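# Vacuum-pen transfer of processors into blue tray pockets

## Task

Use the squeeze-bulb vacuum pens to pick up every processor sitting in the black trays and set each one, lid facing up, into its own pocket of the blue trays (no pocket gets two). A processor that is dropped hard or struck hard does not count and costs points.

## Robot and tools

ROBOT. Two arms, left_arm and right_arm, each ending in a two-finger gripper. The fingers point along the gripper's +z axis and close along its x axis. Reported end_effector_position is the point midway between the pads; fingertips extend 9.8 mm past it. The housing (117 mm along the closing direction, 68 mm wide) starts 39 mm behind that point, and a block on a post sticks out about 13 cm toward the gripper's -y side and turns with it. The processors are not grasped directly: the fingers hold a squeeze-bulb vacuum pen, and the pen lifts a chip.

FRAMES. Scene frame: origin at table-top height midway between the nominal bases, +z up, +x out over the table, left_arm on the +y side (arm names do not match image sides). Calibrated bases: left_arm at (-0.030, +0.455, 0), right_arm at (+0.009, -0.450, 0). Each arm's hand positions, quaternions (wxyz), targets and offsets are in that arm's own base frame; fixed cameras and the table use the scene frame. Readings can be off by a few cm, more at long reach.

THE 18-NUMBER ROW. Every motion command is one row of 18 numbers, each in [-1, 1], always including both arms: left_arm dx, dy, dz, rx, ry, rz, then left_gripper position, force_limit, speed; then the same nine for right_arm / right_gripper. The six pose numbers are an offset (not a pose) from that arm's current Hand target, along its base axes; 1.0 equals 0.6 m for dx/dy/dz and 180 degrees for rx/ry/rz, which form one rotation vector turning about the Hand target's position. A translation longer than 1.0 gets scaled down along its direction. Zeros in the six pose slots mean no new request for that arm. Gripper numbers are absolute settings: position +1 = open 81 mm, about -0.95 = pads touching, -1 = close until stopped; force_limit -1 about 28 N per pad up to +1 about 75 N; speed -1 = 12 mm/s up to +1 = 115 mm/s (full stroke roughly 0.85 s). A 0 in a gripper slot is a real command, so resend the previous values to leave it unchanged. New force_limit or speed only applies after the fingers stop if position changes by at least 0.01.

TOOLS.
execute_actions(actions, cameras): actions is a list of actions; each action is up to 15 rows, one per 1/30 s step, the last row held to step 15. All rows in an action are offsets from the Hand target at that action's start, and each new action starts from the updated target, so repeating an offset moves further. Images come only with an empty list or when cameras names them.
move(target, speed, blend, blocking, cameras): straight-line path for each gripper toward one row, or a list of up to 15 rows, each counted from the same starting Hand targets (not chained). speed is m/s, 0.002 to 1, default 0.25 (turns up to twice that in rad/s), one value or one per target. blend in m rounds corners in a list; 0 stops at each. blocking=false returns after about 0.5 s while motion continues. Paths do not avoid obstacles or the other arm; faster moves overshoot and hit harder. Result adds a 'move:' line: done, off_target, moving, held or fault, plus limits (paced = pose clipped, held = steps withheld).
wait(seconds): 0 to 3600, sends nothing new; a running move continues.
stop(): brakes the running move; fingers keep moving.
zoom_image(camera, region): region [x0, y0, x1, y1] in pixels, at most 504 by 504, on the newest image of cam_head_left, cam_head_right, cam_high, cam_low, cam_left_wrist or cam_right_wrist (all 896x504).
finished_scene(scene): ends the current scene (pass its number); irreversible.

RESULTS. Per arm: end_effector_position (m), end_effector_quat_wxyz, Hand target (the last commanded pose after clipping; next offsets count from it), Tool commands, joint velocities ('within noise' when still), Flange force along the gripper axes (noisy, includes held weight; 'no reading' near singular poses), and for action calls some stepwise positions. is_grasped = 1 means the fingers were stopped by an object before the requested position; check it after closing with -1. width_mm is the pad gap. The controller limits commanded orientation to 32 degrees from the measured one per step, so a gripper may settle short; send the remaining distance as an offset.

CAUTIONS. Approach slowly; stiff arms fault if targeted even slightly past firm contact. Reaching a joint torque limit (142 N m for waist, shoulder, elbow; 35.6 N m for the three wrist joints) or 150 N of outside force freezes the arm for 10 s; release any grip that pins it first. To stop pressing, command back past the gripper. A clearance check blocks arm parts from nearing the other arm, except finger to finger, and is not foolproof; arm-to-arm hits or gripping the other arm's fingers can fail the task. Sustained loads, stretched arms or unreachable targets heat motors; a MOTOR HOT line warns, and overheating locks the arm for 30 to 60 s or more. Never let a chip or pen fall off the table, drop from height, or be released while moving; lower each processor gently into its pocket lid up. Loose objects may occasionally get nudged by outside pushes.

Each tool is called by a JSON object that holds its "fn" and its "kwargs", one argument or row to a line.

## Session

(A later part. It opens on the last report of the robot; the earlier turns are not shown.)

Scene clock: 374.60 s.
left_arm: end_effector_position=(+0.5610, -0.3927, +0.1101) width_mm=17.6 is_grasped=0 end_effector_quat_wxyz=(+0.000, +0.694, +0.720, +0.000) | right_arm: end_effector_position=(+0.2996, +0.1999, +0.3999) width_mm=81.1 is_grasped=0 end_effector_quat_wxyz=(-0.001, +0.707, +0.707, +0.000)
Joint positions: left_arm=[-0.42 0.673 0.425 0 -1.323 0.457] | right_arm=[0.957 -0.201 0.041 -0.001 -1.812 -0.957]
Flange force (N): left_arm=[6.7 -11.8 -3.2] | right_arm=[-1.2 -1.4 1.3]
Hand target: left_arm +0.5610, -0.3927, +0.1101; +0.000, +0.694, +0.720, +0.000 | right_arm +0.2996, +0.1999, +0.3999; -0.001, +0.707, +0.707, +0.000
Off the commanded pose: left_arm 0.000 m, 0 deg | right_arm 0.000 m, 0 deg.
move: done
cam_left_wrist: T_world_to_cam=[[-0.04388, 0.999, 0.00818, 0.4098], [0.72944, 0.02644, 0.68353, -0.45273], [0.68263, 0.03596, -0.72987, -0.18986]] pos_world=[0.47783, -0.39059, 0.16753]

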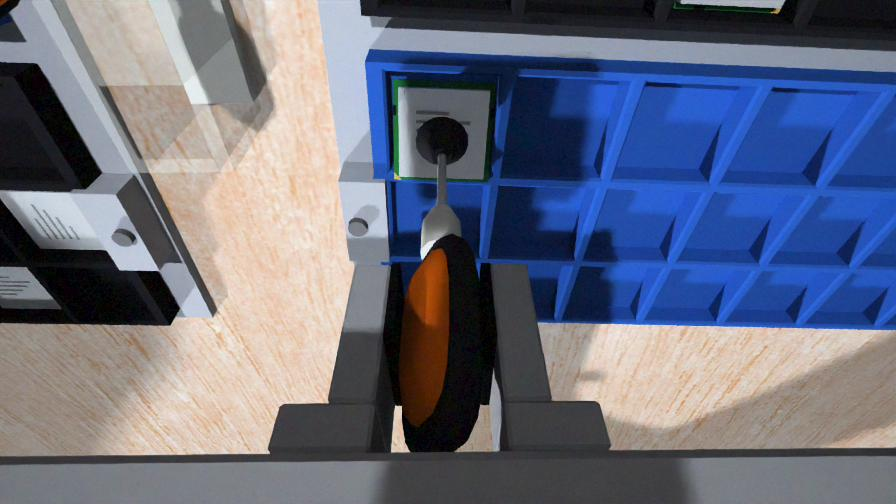

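{"fn": "move", "kwargs": {
  "target": [-0.05,0,0.09,0,0,0,-0.529,-0.5,-0.8,0,0,0,0,0,0,1,1,1],
  "speed": 0.1,
  "cameras": ["cam_left_wrist","cam_high","cam_low"]
}}

{"fn": "zoom_image", "kwargs": {
  "camera": "cam_left_wrist",
  "region": [340, 100, 540, 260]
}}

{"fn": "zoom_image", "kwargs": {
  "camera": "cam_high",
  "region": [430, 240, 490, 300]
}}

{"fn": "zoom_image", "kwargs": {
  "camera": "cam_low",
  "region": [470, 240, 570, 290]
}}

Scene clock: 384.73 s.
left_arm: end_effector_position=(+0.5310, -0.3927, +0.1640) width_mm=17.6 is_grasped=0 end_effector_quat_wxyz=(+0.000, +0.694, +0.720, +0.000) | right_arm: end_effector_position=(+0.2996, +0.1999, +0.3999) width_mm=81.1 is_grasped=0 end_effector_quat_wxyz=(-0.001, +0.707, +0.707, +0.000)
Joint positions: left_arm=[-0.439 0.578 0.404 0 -1.397 0.476] | right_arm=[0.957 -0.201 0.041 -0.001 -1.812 -0.957]
Flange force (N): left_arm=[4.5 -9.4 -1.5] | right_arm=[-1.8 -1.5 1.7]
Hand target: left_arm +0.5310, -0.3927, +0.1641; +0.000, +0.694, +0.720, +0.000 | right_arm +0.2996, +0.1999, +0.3999; -0.001, +0.707, +0.707, +0.000
Off the commanded pose: left_arm 0.000 m, 0 deg | right_arm 0.000 m, 0 deg.
move: done
cam_left_wrist: T_world_to_cam=[[-0.04388, 0.999, 0.00818, 0.40804], [0.72949, 0.02644, 0.68348, -0.46777], [0.68258, 0.03596, -0.72992, -0.12994]] pos_world=[0.44783, -0.39059, 0.22153]
Images, in order (width x height): cam_high 896x504, cam_low 896x504, cam_left_wrist 896x504.

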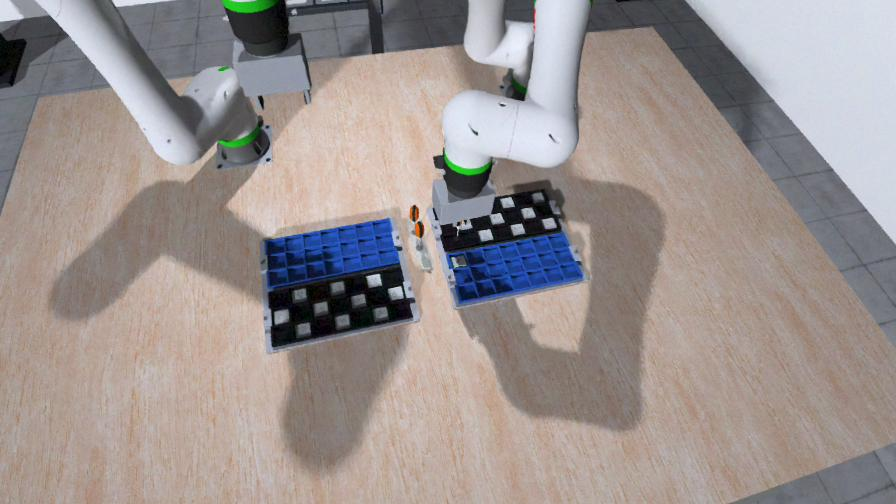

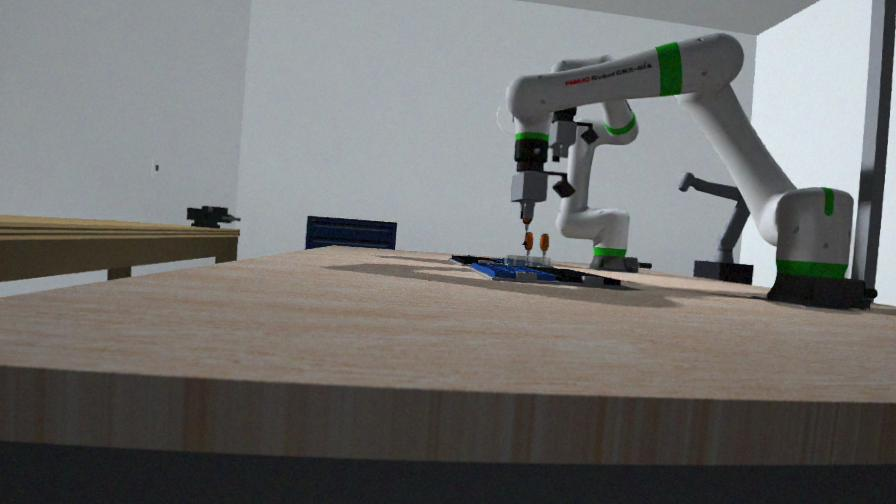

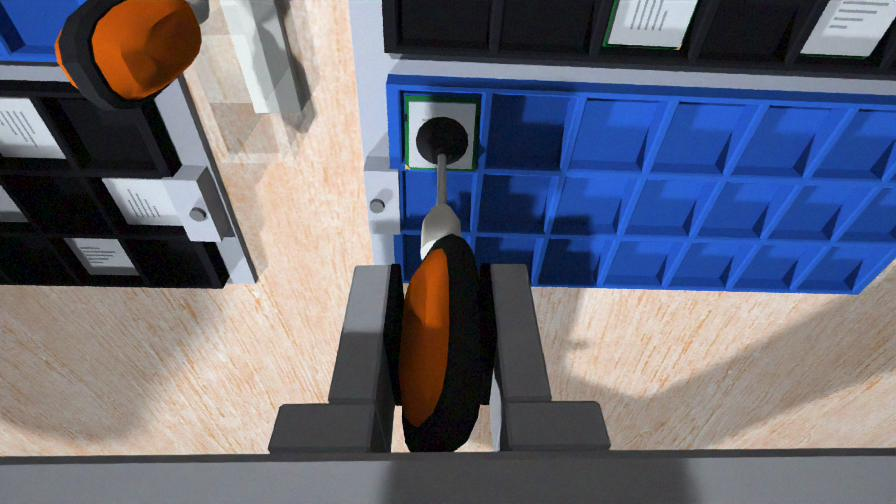

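Scaled by 2.520 from the camera's image (finer frame: 1280x720).

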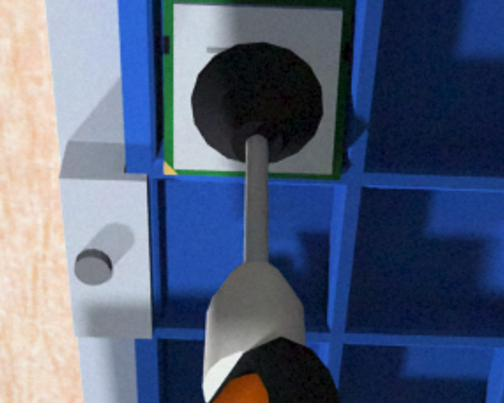

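Scaled by 8.400 from the camera's image (finer frame: 1280x720).

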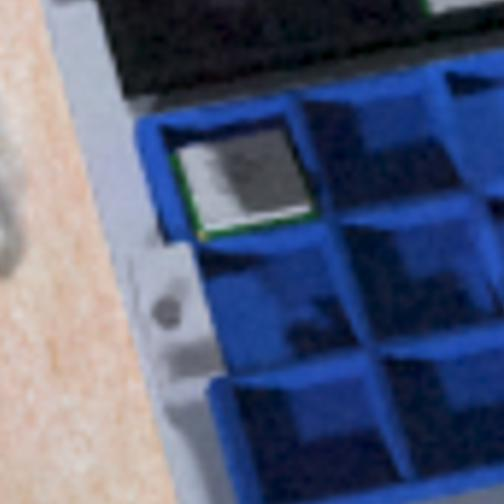

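Scaled by 5.040 from the camera's image (finer frame: 1280x720).

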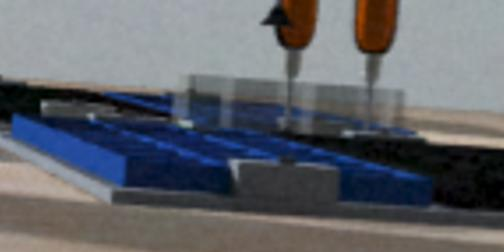

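{"fn": "move", "kwargs": {
  "target": [
    [0.05,0,-0.09,0,0,0,-0.6,-0.5,-0.8,0,0,0,0,0,0,1,1,1],
    [0.05,0,-0.102,0,0,0,-0.6,-0.5,-0.8,0,0,0,0,0,0,1,1,1],
    [0.045,0,-0.102,0,0,0,-0.6,-0.5,-0.8,0,0,0,0,0,0,1,1,1]
  ],
  "speed": [0.1,0.03,0.02],
  "cameras": ["cam_left_wrist","cam_high"]
}}

{"fn": "zoom_image", "kwargs": {
  "camera": "cam_left_wrist",
  "region": [340, 40, 540, 240]
}}

{"fn": "zoom_image", "kwargs": {
  "camera": "cam_high",
  "region": [430, 240, 490, 300]
}}

Scene clock: 400.27 s.
left_arm: end_effector_position=(+0.5580, -0.3927, +0.1028) width_mm=14.6 is_grasped=1 end_effector_quat_wxyz=(+0.000, +0.694, +0.720, +0.000) | right_arm: end_effector_position=(+0.2996, +0.1999, +0.3999) width_mm=81.1 is_grasped=0 end_effector_quat_wxyz=(-0.001, +0.707, +0.707, +0.000)
Joint positions: left_arm=[-0.422 0.672 0.405 0 -1.304 0.459] | right_arm=[0.957 -0.201 0.041 -0.001 -1.812 -0.957]
Flange force (N): left_arm=[4.6 -9.7 -8.1] | right_arm=[-1.5 -0.5 0.9]
Hand target: left_arm +0.5580, -0.3927, +0.1029; +0.000, +0.694, +0.720, +0.000 | right_arm +0.2996, +0.1999, +0.3999; -0.001, +0.707, +0.707, +0.000
Off the commanded pose: left_arm 0.000 m, 0 deg | right_arm 0.000 m, 0 deg.
move: done
cam_left_wrist: T_world_to_cam=[[-0.04388, 0.999, 0.00819, 0.40972], [0.72954, 0.02645, 0.68343, -0.44565], [0.68253, 0.03596, -0.72997, -0.193]] pos_world=[0.47483, -0.39059, 0.16033]
Images, in order (width x height): cam_high 896x504, cam_left_wrist 896x504.

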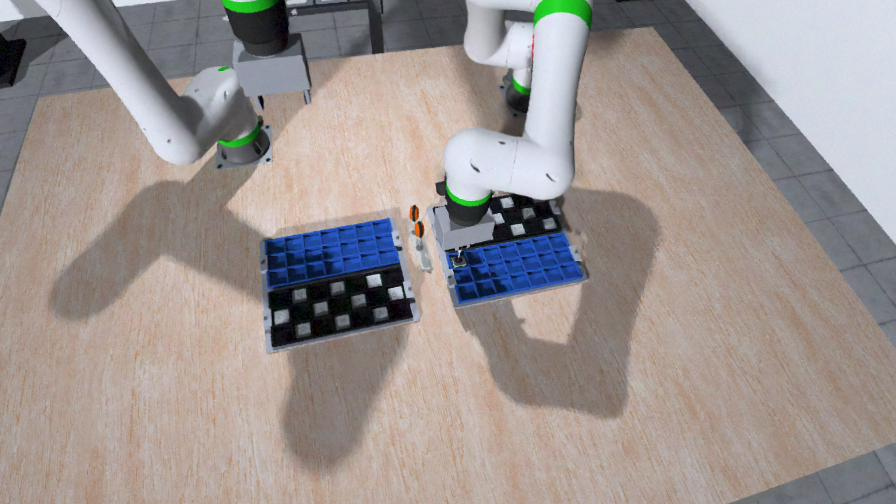

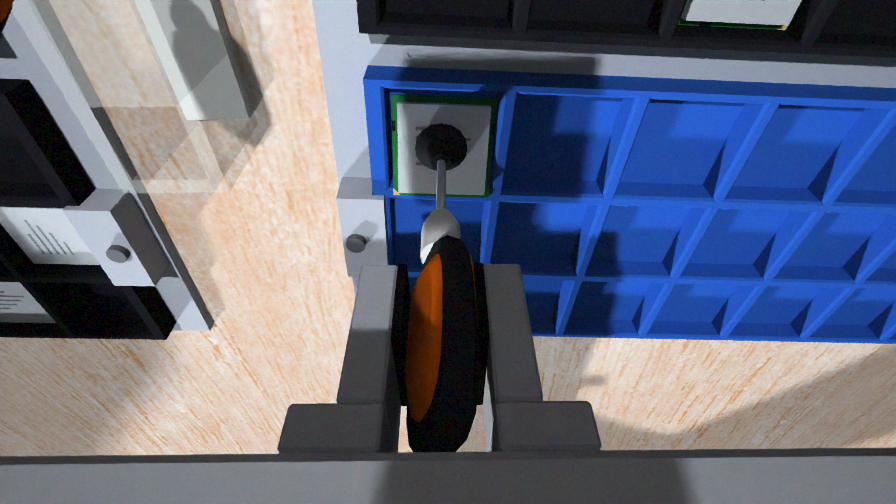

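Scaled by 2.520 from the camera's image (finer frame: 1280x720).

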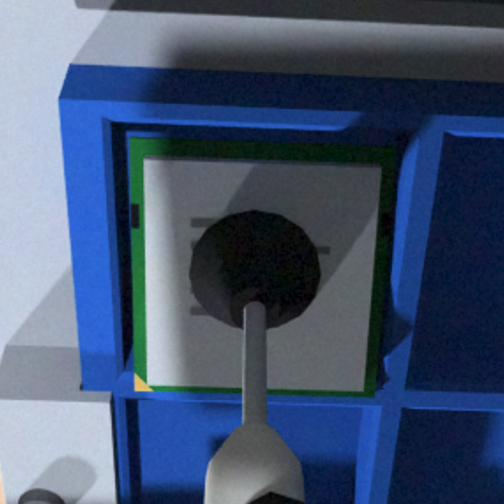

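Scaled by 8.400 from the camera's image (finer frame: 1280x720).

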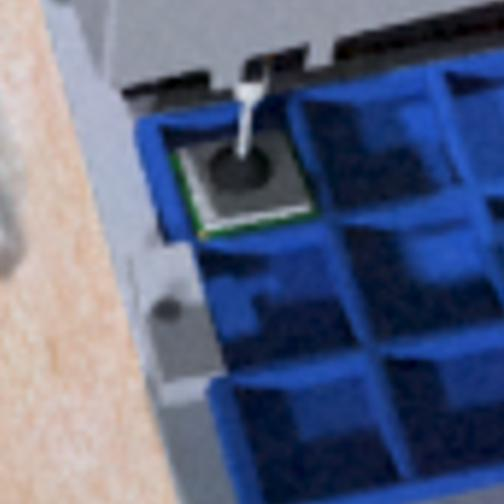

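{"fn": "move", "kwargs": {
  "target": [
    [0,0,-0.0015,0,0,0,-0.709,-0.5,-0.8,0,0,0,0,0,0,1,1,1]
  ],
  "speed": 0.03
}}

{"fn": "move", "kwargs": {
  "target": [
    [0,0,0,0,0,0,-0.52,-0.5,-0.8,0,0,0,0,0,0,1,1,1],
    [0,0,0.015,0,0,0,-0.52,-0.5,-0.8,0,0,0,0,0,0,1,1,1]
  ],
  "speed": 0.02,
  "cameras": ["cam_left_wrist","cam_high"]
}}

{"fn": "zoom_image", "kwargs": {
  "camera": "cam_left_wrist",
  "region": [340, 40, 540, 240]
}}

{"fn": "zoom_image", "kwargs": {
  "camera": "cam_high",
  "region": [430, 240, 490, 300]
}}

Scene clock: 407.87 s.
left_arm: end_effector_position=(+0.5580, -0.3927, +0.1020) width_mm=14.2 is_grasped=1 end_effector_quat_wxyz=(+0.000, +0.694, +0.720, +0.000) | right_arm: end_effector_position=(+0.2996, +0.1999, +0.3999) width_mm=81.1 is_grasped=0 end_effector_quat_wxyz=(-0.001, +0.707, +0.707, +0.000)
Joint positions: left_arm=[-0.422 0.672 0.404 0 -1.303 0.459] | right_arm=[0.957 -0.201 0.041 -0.001 -1.812 -0.957]
Flange force (N): left_arm=[5.0 -11.4 -24.4] | right_arm=[-1.5 -1.2 1.5]
Hand target: left_arm +0.5580, -0.3927, +0.1020; +0.000, +0.694, +0.720, +0.000 | right_arm +0.2996, +0.1999, +0.3999; -0.001, +0.707, +0.707, +0.000
Off the commanded pose: left_arm 0.000 m, 0 deg | right_arm 0.000 m, 0 deg.
move: done

Scene clock: 409.07 s.
left_arm: end_effector_position=(+0.5580, -0.3927, +0.1110) width_mm=17.9 is_grasped=0 end_effector_quat_wxyz=(+0.000, +0.694, +0.720, +0.000) | right_arm: end_effector_position=(+0.2996, +0.1999, +0.3999) width_mm=81.1 is_grasped=0 end_effector_quat_wxyz=(-0.001, +0.707, +0.707, +0.000)
Joint positions: left_arm=[-0.422 0.666 0.416 0 -1.32 0.459] | right_arm=[0.957 -0.201 0.041 -0.001 -1.812 -0.957]
Flange force (N): left_arm=[6.5 -11.5 -3.2] | right_arm=[-1.7 -0.8 1.4]
Hand target: left_arm +0.5580, -0.3927, +0.1110; +0.000, +0.694, +0.720, +0.000 | right_arm +0.2996, +0.1999, +0.3999; -0.001, +0.707, +0.707, +0.000
Off the commanded pose: left_arm 0.000 m, 0 deg | right_arm 0.000 m, 0 deg.
move: done
cam_left_wrist: T_world_to_cam=[[-0.04388, 0.999, 0.00818, 0.40966], [0.72944, 0.02644, 0.68353, -0.45116], [0.68263, 0.03596, -0.72987, -0.18716]] pos_world=[0.47483, -0.39059, 0.16843]
Images, in order (width x height): cam_high 896x504, cam_left_wrist 896x504.

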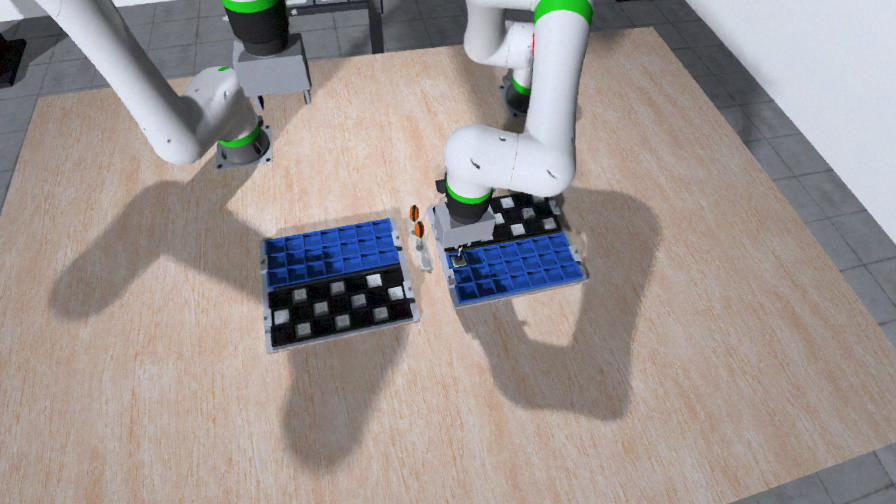

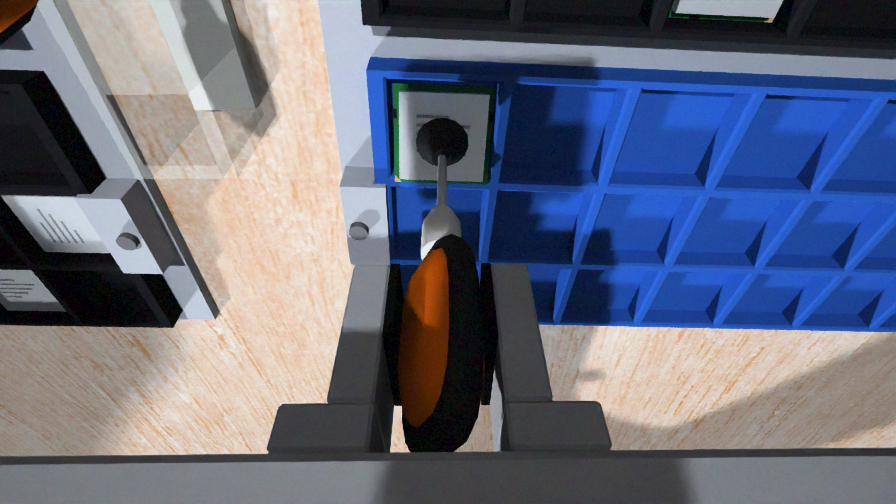

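Scaled by 2.520 from the camera's image (finer frame: 1280x720).

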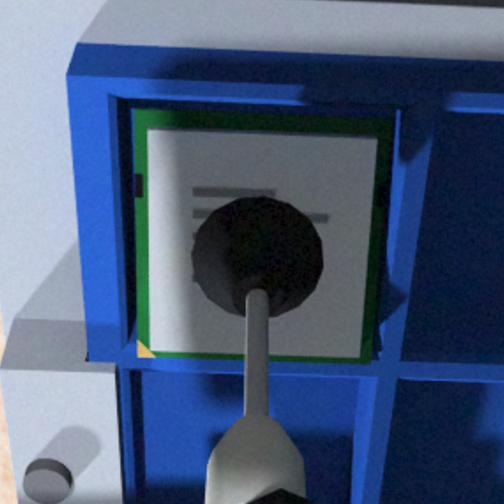

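Scaled by 8.400 from the camera's image (finer frame: 1280x720).

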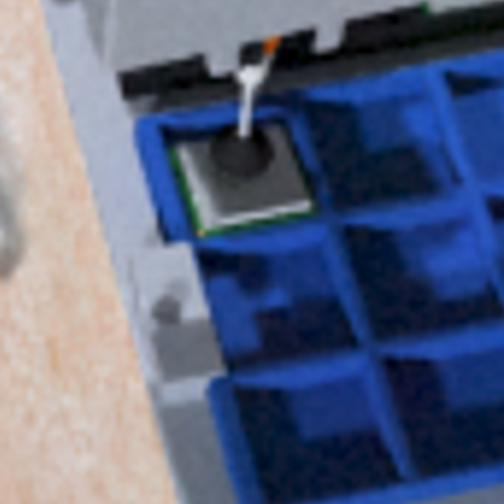

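{"fn": "move", "kwargs": {
  "target": [
    [0.005,0,0,0,0,0,-0.709,-0.5,-0.8,0,0,0,0,0,0,1,1,1],
    [0.005,0,-0.0145,0,0,0,-0.709,-0.5,-0.8,0,0,0,0,0,0,1,1,1],
    [-0.006,0,-0.0145,0,0,0,-0.709,-0.5,-0.8,0,0,0,0,0,0,1,1,1]
  ],
  "speed": [0.03,0.03,0.015],
  "cameras": ["cam_left_wrist","cam_high"]
}}

{"fn": "zoom_image", "kwargs": {
  "camera": "cam_left_wrist",
  "region": [340, 40, 540, 240]
}}

{"fn": "zoom_image", "kwargs": {
  "camera": "cam_high",
  "region": [430, 240, 490, 300]
}}

Scene clock: 416.77 s.
left_arm: end_effector_position=(+0.5544, -0.3927, +0.1023) width_mm=14.1 is_grasped=1 end_effector_quat_wxyz=(+0.000, +0.694, +0.720, +0.000) | right_arm: end_effector_position=(+0.2996, +0.1999, +0.3999) width_mm=81.1 is_grasped=0 end_effector_quat_wxyz=(-0.001, +0.707, +0.707, +0.000)
Joint positions: left_arm=[-0.424 0.665 0.392 0 -1.299 0.462] | right_arm=[0.957 -0.201 0.041 -0.001 -1.812 -0.957]
Flange force (N): left_arm=[4.4 -9.1 -11.9] | right_arm=[-1.4 -1.2 1.0]
Hand target: left_arm +0.5544, -0.3927, +0.1023; +0.000, +0.694, +0.720, +0.000 | right_arm +0.2996, +0.1999, +0.3999; -0.001, +0.707, +0.707, +0.000
Off the commanded pose: left_arm 0.000 m, 0 deg | right_arm 0.000 m, 0 deg.
move: done
cam_left_wrist: T_world_to_cam=[[-0.04388, 0.999, 0.00818, 0.40957], [0.72944, 0.02644, 0.68353, -0.44259], [0.68263, 0.03596, -0.72987, -0.19105]] pos_world=[0.47123, -0.39059, 0.15973]
Images, in order (width x height): cam_high 896x504, cam_left_wrist 896x504.

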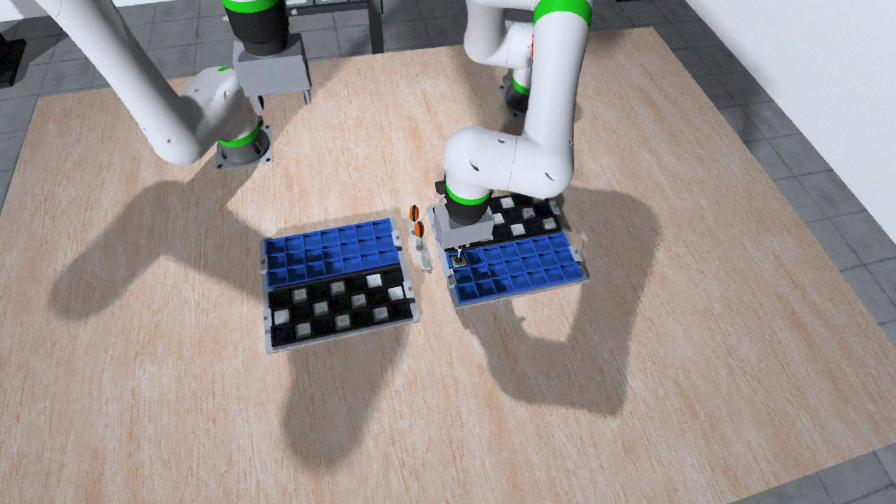

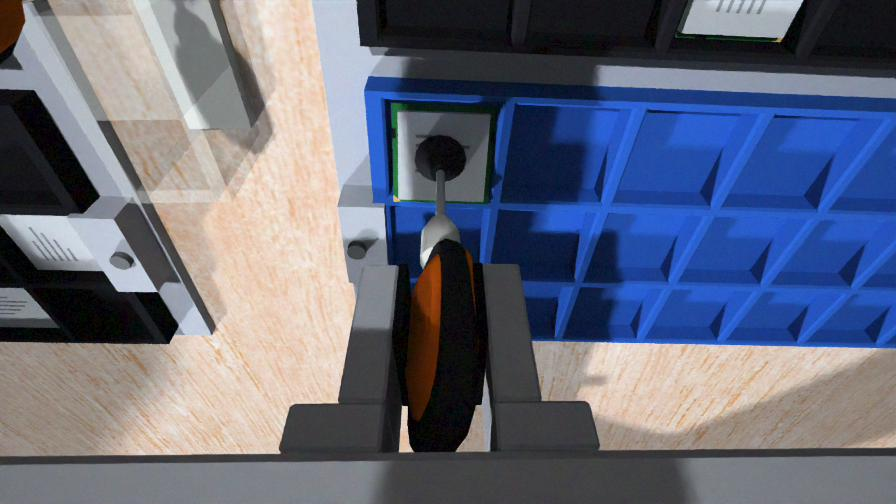

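Scaled by 2.520 from the camera's image (finer frame: 1280x720).

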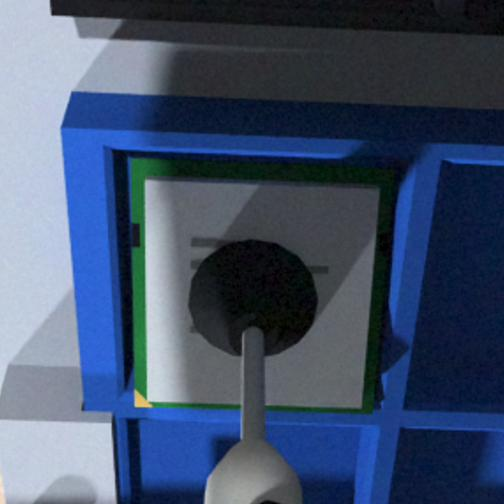

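Scaled by 8.400 from the camera's image (finer frame: 1280x720).

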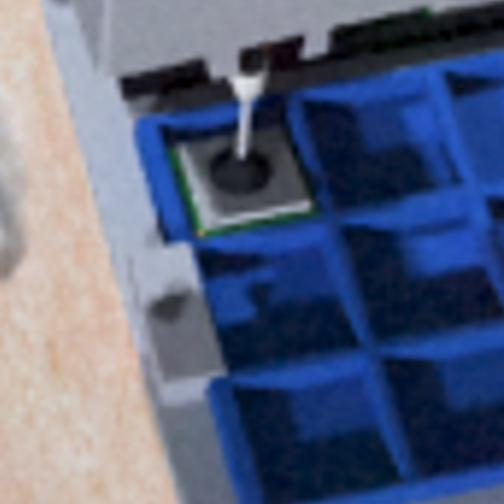

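{"fn": "move", "kwargs": {
  "target": [
    [0,0,0.02,0,0,0,-0.5,-0.5,-0.8,0,0,0,0,0,0,1,1,1]
  ],
  "speed": [0.03],
  "cameras": ["cam_left_wrist","cam_high"]
}}

{"fn": "zoom_image", "kwargs": {
  "camera": "cam_left_wrist",
  "region": [340, 40, 540, 240]
}}

{"fn": "zoom_image", "kwargs": {
  "camera": "cam_high",
  "region": [430, 240, 490, 300]
}}

Scene clock: 424.53 s.
left_arm: end_effector_position=(+0.5544, -0.3927, +0.1143) width_mm=18.8 is_grasped=0 end_effector_quat_wxyz=(+0.000, +0.694, +0.720, +0.000) | right_arm: end_effector_position=(+0.2996, +0.1999, +0.3999) width_mm=81.1 is_grasped=0 end_effector_quat_wxyz=(-0.001, +0.707, +0.707, +0.000)
Joint positions: left_arm=[-0.424 0.656 0.408 0 -1.322 0.462] | right_arm=[0.957 -0.201 0.041 -0.001 -1.812 -0.957]
Flange force (N): left_arm=[6.2 -10.7 -2.7] | right_arm=[-1.8 -0.9 1.4]
Hand target: left_arm +0.5544, -0.3927, +0.1143; +0.000, +0.694, +0.720, +0.000 | right_arm +0.2996, +0.1999, +0.3999; -0.001, +0.707, +0.707, +0.000
Off the commanded pose: left_arm 0.000 m, 0 deg | right_arm 0.000 m, 0 deg.
move: done
cam_left_wrist: T_world_to_cam=[[-0.04388, 0.999, 0.00818, 0.40947], [0.72944, 0.02644, 0.68353, -0.45079], [0.68263, 0.03596, -0.72987, -0.18229]] pos_world=[0.47123, -0.39059, 0.17173]
Images, in order (width x height): cam_high 896x504, cam_left_wrist 896x504.

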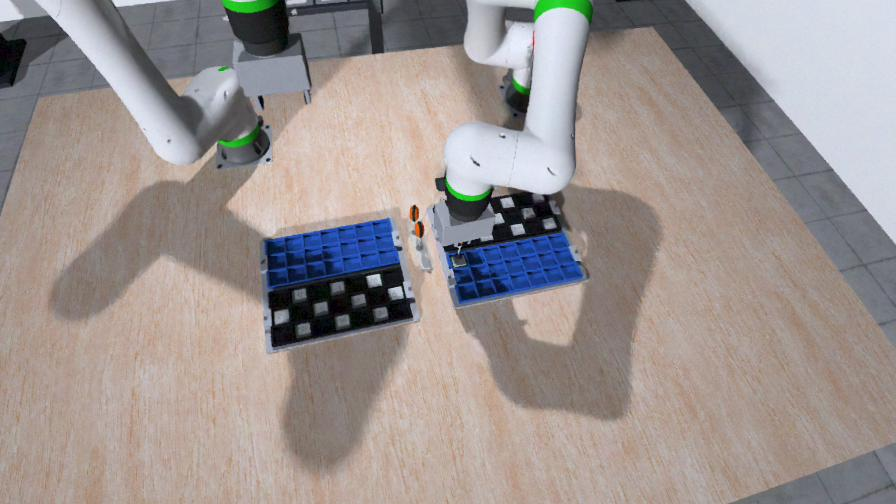

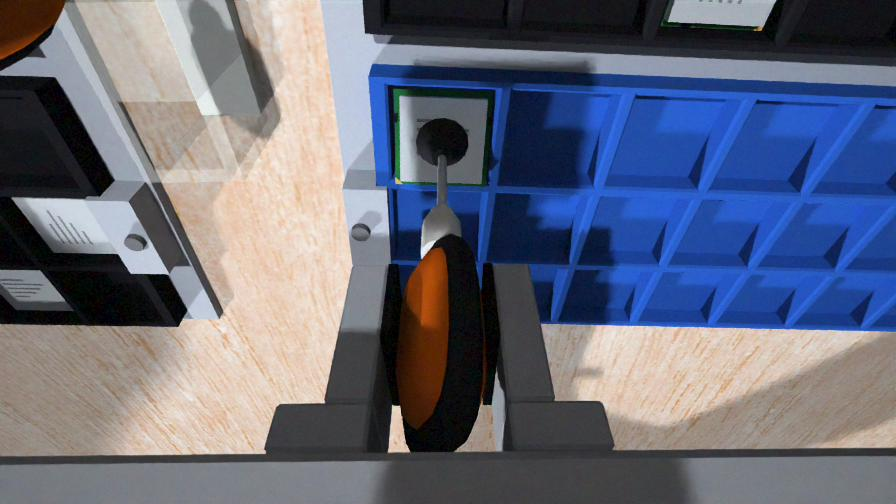

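Scaled by 2.520 from the camera's image (finer frame: 1280x720).

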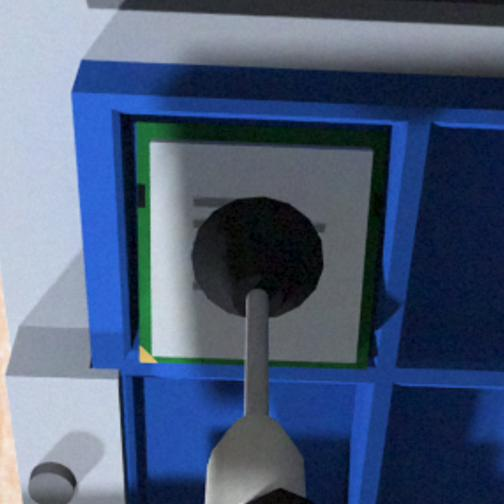

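Scaled by 8.400 from the camera's image (finer frame: 1280x720).

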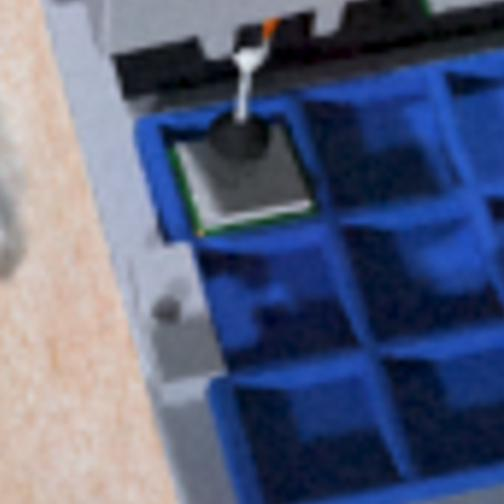

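{"fn": "move", "kwargs": {
  "target": [
    [0.021,0,0,0,0,0,-0.709,-0.5,-0.8,0,0,0,0,0,0,1,1,1],
    [0.021,0,-0.0185,0,0,0,-0.709,-0.5,-0.8,0,0,0,0,0,0,1,1,1]
  ],
  "speed": [0.03,0.02],
  "cameras": ["cam_left_wrist","cam_high"]
}}

{"fn": "zoom_image", "kwargs": {
  "camera": "cam_left_wrist",
  "region": [340, 40, 540, 240]
}}

{"fn": "zoom_image", "kwargs": {
  "camera": "cam_high",
  "region": [430, 240, 490, 300]
}}

Scene clock: 431.23 s.
left_arm: end_effector_position=(+0.5670, -0.3927, +0.1033) width_mm=14.1 is_grasped=0 end_effector_quat_wxyz=(+0.000, +0.694, +0.720, +0.000) | right_arm: end_effector_position=(+0.2996, +0.1999, +0.3999) width_mm=81.1 is_grasped=0 end_effector_quat_wxyz=(-0.001, +0.707, +0.707, +0.000)
Joint positions: left_arm=[-0.416 0.691 0.437 0 -1.317 0.454] | right_arm=[0.957 -0.201 0.041 -0.001 -1.812 -0.957]
Flange force (N): left_arm=[4.1 -11.1 -34.1] | right_arm=[-1.4 -2.0 1.7]
Hand target: left_arm +0.5670, -0.3927, +0.1032; +0.000, +0.694, +0.720, +0.000 | right_arm +0.2996, +0.1999, +0.3999; -0.001, +0.707, +0.707, +0.000
Off the commanded pose: left_arm 0.000 m, 0 deg | right_arm 0.000 m, 0 deg.
move: done
cam_left_wrist: T_world_to_cam=[[-0.04389, 0.999, 0.00803, 0.41024], [0.72934, 0.02655, 0.68363, -0.45245], [0.68274, 0.03586, -0.72978, -0.19895]] pos_world=[0.48383, -0.39069, 0.16083]
Images, in order (width x height): cam_high 896x504, cam_left_wrist 896x504.

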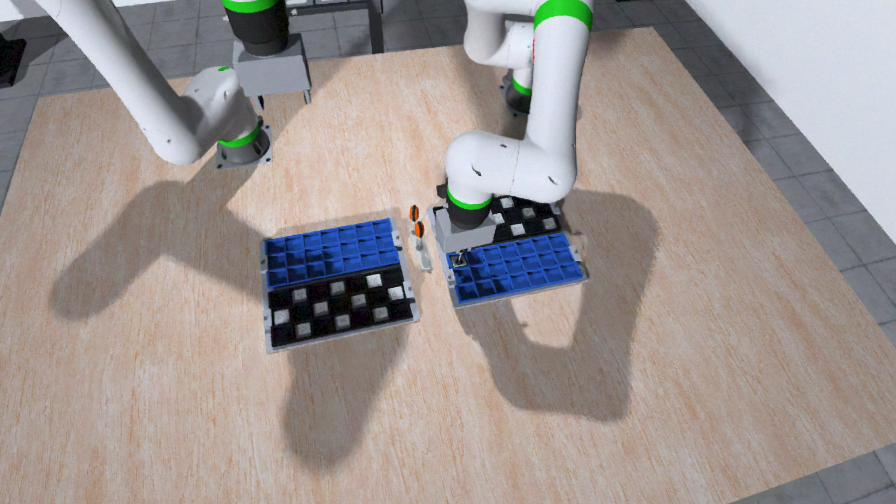

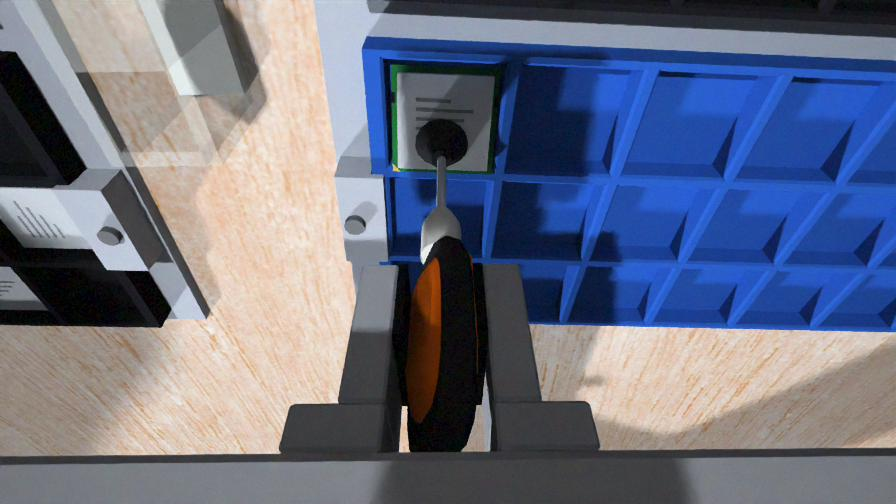

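Scaled by 2.520 from the camera's image (finer frame: 1280x720).

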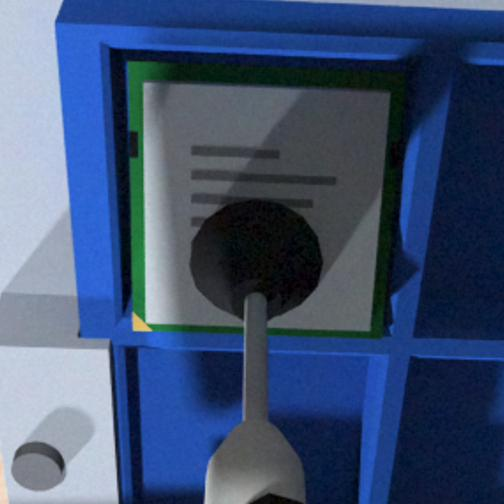

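Scaled by 8.400 from the camera's image (finer frame: 1280x720).

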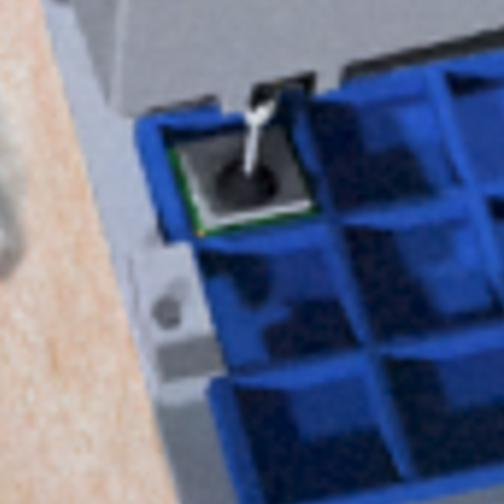

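{"fn": "move", "kwargs": {
  "target": [
    [0,0,0.045,0,0,0,-0.6,-0.5,-0.8,0,0,0,0,0,0,1,1,1],
    [-0.0433,0,0.0225,0,-0.061,0,-0.6,-0.5,-0.8,0,0,0,0,0,0,1,1,1],
    [-0.0398,0,0.0045,0,-0.061,0,-0.6,-0.5,-0.8,0,0,0,0,0,0,1,1,1]
  ],
  "speed": [0.05,0.05,0.02],
  "cameras": ["cam_left_wrist","cam_high","cam_low"]
}}

{"fn": "zoom_image", "kwargs": {
  "camera": "cam_left_wrist",
  "region": [340, 40, 540, 240]
}}

{"fn": "zoom_image", "kwargs": {
  "camera": "cam_low",
  "region": [490, 220, 560, 290]
}}

Scene clock: 454.47 s.
left_arm: end_effector_position=(+0.5431, -0.3927, +0.1059) width_mm=14.6 is_grasped=0 end_effector_quat_wxyz=(+0.069, +0.691, +0.717, +0.066) | right_arm: end_effector_position=(+0.2996, +0.1999, +0.3999) width_mm=81.1 is_grasped=0 end_effector_quat_wxyz=(-0.001, +0.707, +0.707, +0.000)
Joint positions: left_arm=[-0.47 0.534 0.214 -0.098 -1.081 0.546] | right_arm=[0.957 -0.201 0.041 -0.001 -1.812 -0.957]
Flange force (N): left_arm=[5.2 -7.8 -4.7] | right_arm=[-1.3 -1.2 1.7]
Hand target: left_arm +0.5431, -0.3927, +0.1059; +0.069, +0.691, +0.717, +0.066 | right_arm +0.2996, +0.1999, +0.3999; -0.001, +0.707, +0.707, +0.000
Off the commanded pose: left_arm 0.000 m, 0 deg | right_arm 0.000 m, 0 deg.
move: done
cam_left_wrist: T_world_to_cam=[[-0.04464, 0.999, -0.00033, 0.41036], [0.58588, 0.02645, 0.80996, -0.37236], [0.80916, 0.03596, -0.58648, -0.26457]] pos_world=[0.45056, -0.39059, 0.14657]
Images, in order (width x height): cam_high 896x504, cam_low 896x504, cam_left_wrist 896x504.

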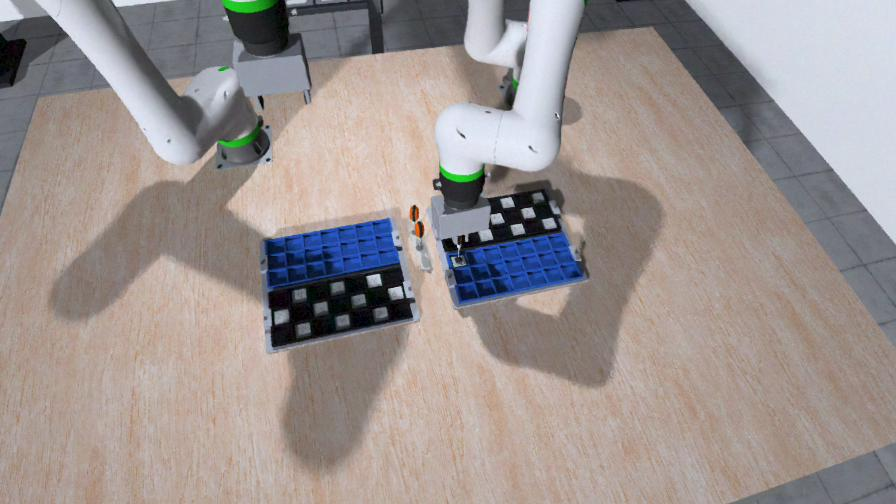

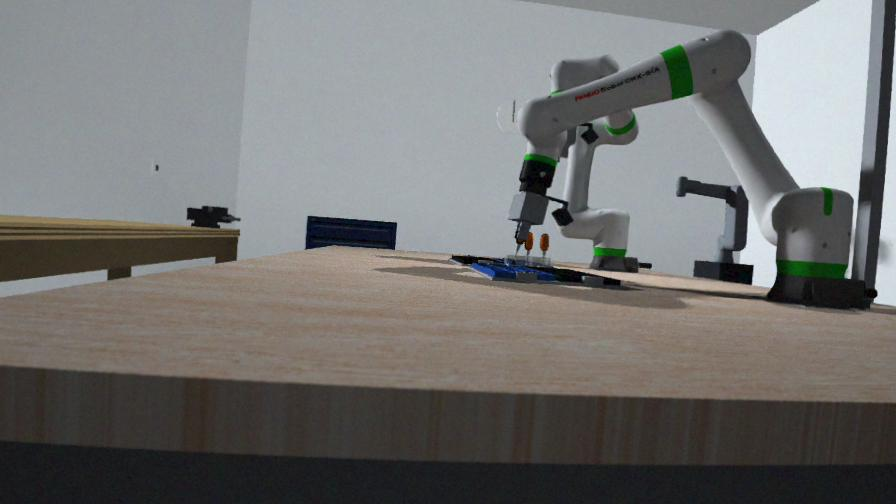

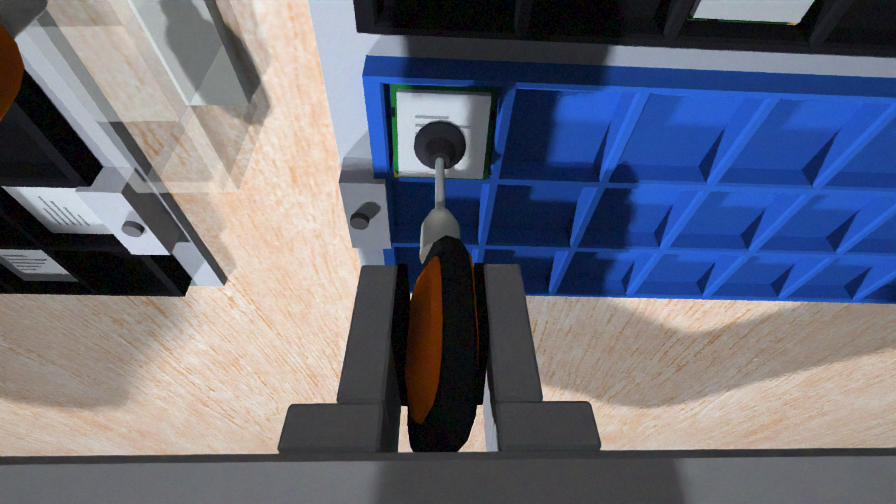

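Scaled by 2.520 from the camera's image (finer frame: 1280x720).

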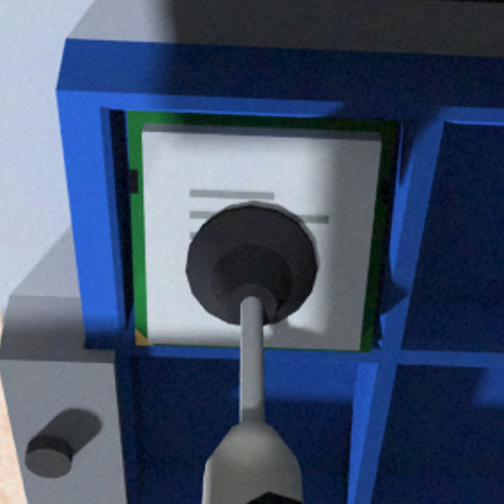

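Scaled by 7.200 from the camera's image (finer frame: 1280x720).

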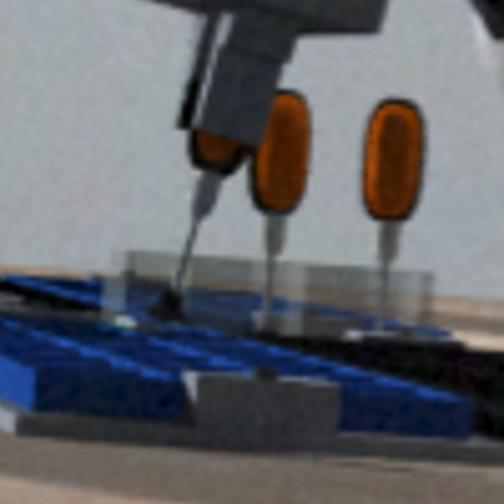

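{"fn": "move", "kwargs": {
  "target": [
    [0.001,0,-0.005,0,0,0,-0.709,-0.5,-0.8,0,0,0,0,0,0,1,1,1]
  ],
  "speed": [0.02]
}}

{"fn": "move", "kwargs": {
  "target": [
    [0.0003,0,-0.0017,0,0,0,-0.709,-0.5,-0.8,0,0,0,0,0,0,1,1,1]
  ],
  "speed": [0.02]
}}

{"fn": "move", "kwargs": {
  "target": [
    [0.0003,0,-0.0017,0,0,0,-0.709,-0.5,-0.8,0,0,0,0,0,0,1,1,1]
  ],
  "speed": [0.02],
  "cameras": ["cam_left_wrist"]
}}

{"fn": "zoom_image", "kwargs": {
  "camera": "cam_left_wrist",
  "region": [340, 40, 540, 240]
}}

Scene clock: 461.20 s.
left_arm: end_effector_position=(+0.5437, -0.3927, +0.1029) width_mm=13.9 is_grasped=1 end_effector_quat_wxyz=(+0.069, +0.691, +0.717, +0.066) | right_arm: end_effector_position=(+0.2996, +0.1999, +0.3999) width_mm=81.1 is_grasped=0 end_effector_quat_wxyz=(-0.001, +0.707, +0.707, +0.000)
Joint positions: left_arm=[-0.469 0.538 0.212 -0.098 -1.076 0.546] | right_arm=[0.957 -0.201 0.041 -0.001 -1.812 -0.957]
Flange force (N): left_arm=[5.1 -8.2 -5.4] | right_arm=[-1.1 -1.3 1.3]
Hand target: left_arm +0.5437, -0.3927, +0.1029; +0.069, +0.691, +0.717, +0.066 | right_arm +0.2996, +0.1999, +0.3999; -0.001, +0.707, +0.707, +0.000
Off the commanded pose: left_arm 0.000 m, 0 deg | right_arm 0.000 m, 0 deg.
move: done

Scene clock: 461.70 s.
left_arm: end_effector_position=(+0.5439, -0.3927, +0.1019) width_mm=13.9 is_grasped=1 end_effector_quat_wxyz=(+0.069, +0.691, +0.717, +0.066) | right_arm: end_effector_position=(+0.2996, +0.1999, +0.3999) width_mm=81.1 is_grasped=0 end_effector_quat_wxyz=(-0.001, +0.707, +0.707, +0.000)
Joint positions: left_arm=[-0.469 0.539 0.212 -0.098 -1.074 0.546] | right_arm=[0.957 -0.201 0.041 -0.001 -1.812 -0.957]
Flange force (N): left_arm=[5.1 -7.8 -5.2] | right_arm=[-1.2 -1.5 1.4]
Hand target: left_arm +0.5439, -0.3927, +0.1019; +0.069, +0.691, +0.717, +0.066 | right_arm +0.2996, +0.1999, +0.3999; -0.001, +0.707, +0.707, +0.000
Off the commanded pose: left_arm 0.000 m, 0 deg | right_arm 0.000 m, 0 deg.
move: done

Scene clock: 462.20 s.
left_arm: end_effector_position=(+0.5441, -0.3927, +0.1008) width_mm=13.9 is_grasped=1 end_effector_quat_wxyz=(+0.069, +0.691, +0.717, +0.066) | right_arm: end_effector_position=(+0.2996, +0.1999, +0.3999) width_mm=81.1 is_grasped=0 end_effector_quat_wxyz=(-0.001, +0.707, +0.707, +0.000)
Joint positions: left_arm=[-0.469 0.541 0.211 -0.098 -1.072 0.546] | right_arm=[0.957 -0.201 0.041 -0.001 -1.812 -0.957]
Flange force (N): left_arm=[5.2 -8.7 -6.5] | right_arm=[-1.1 -1.1 1.0]
Hand target: left_arm +0.5441, -0.3927, +0.1008; +0.069, +0.691, +0.717, +0.066 | right_arm +0.2996, +0.1999, +0.3999; -0.001, +0.707, +0.707, +0.000
Off the commanded pose: left_arm 0.000 m, 0 deg | right_arm 0.000 m, 0 deg.
move: done
cam_left_wrist: T_world_to_cam=[[-0.04464, 0.999, -0.00033, 0.4104], [0.58588, 0.02645, 0.80996, -0.36876], [0.80916, 0.03596, -0.58648, -0.26829]] pos_world=[0.45146, -0.39059, 0.14147]

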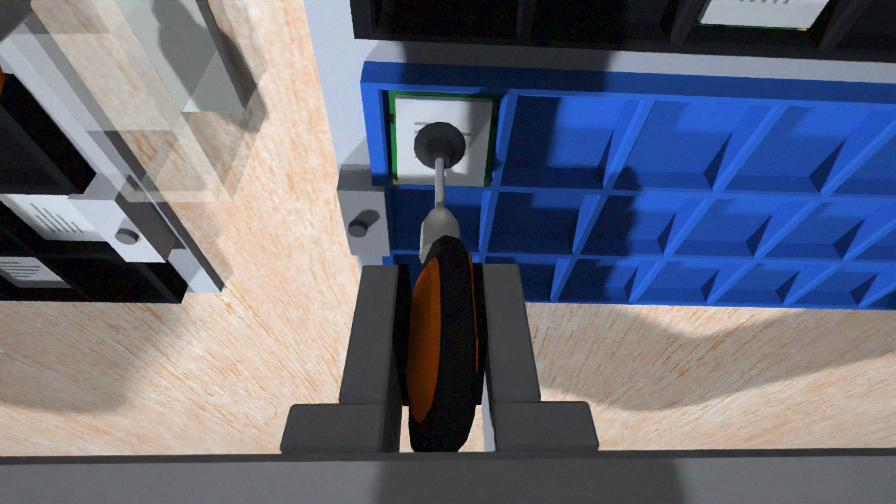

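Scaled by 2.520 from the camera's image (finer frame: 1280x720).

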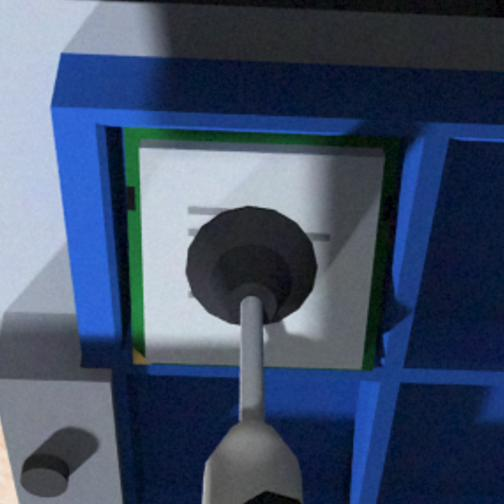

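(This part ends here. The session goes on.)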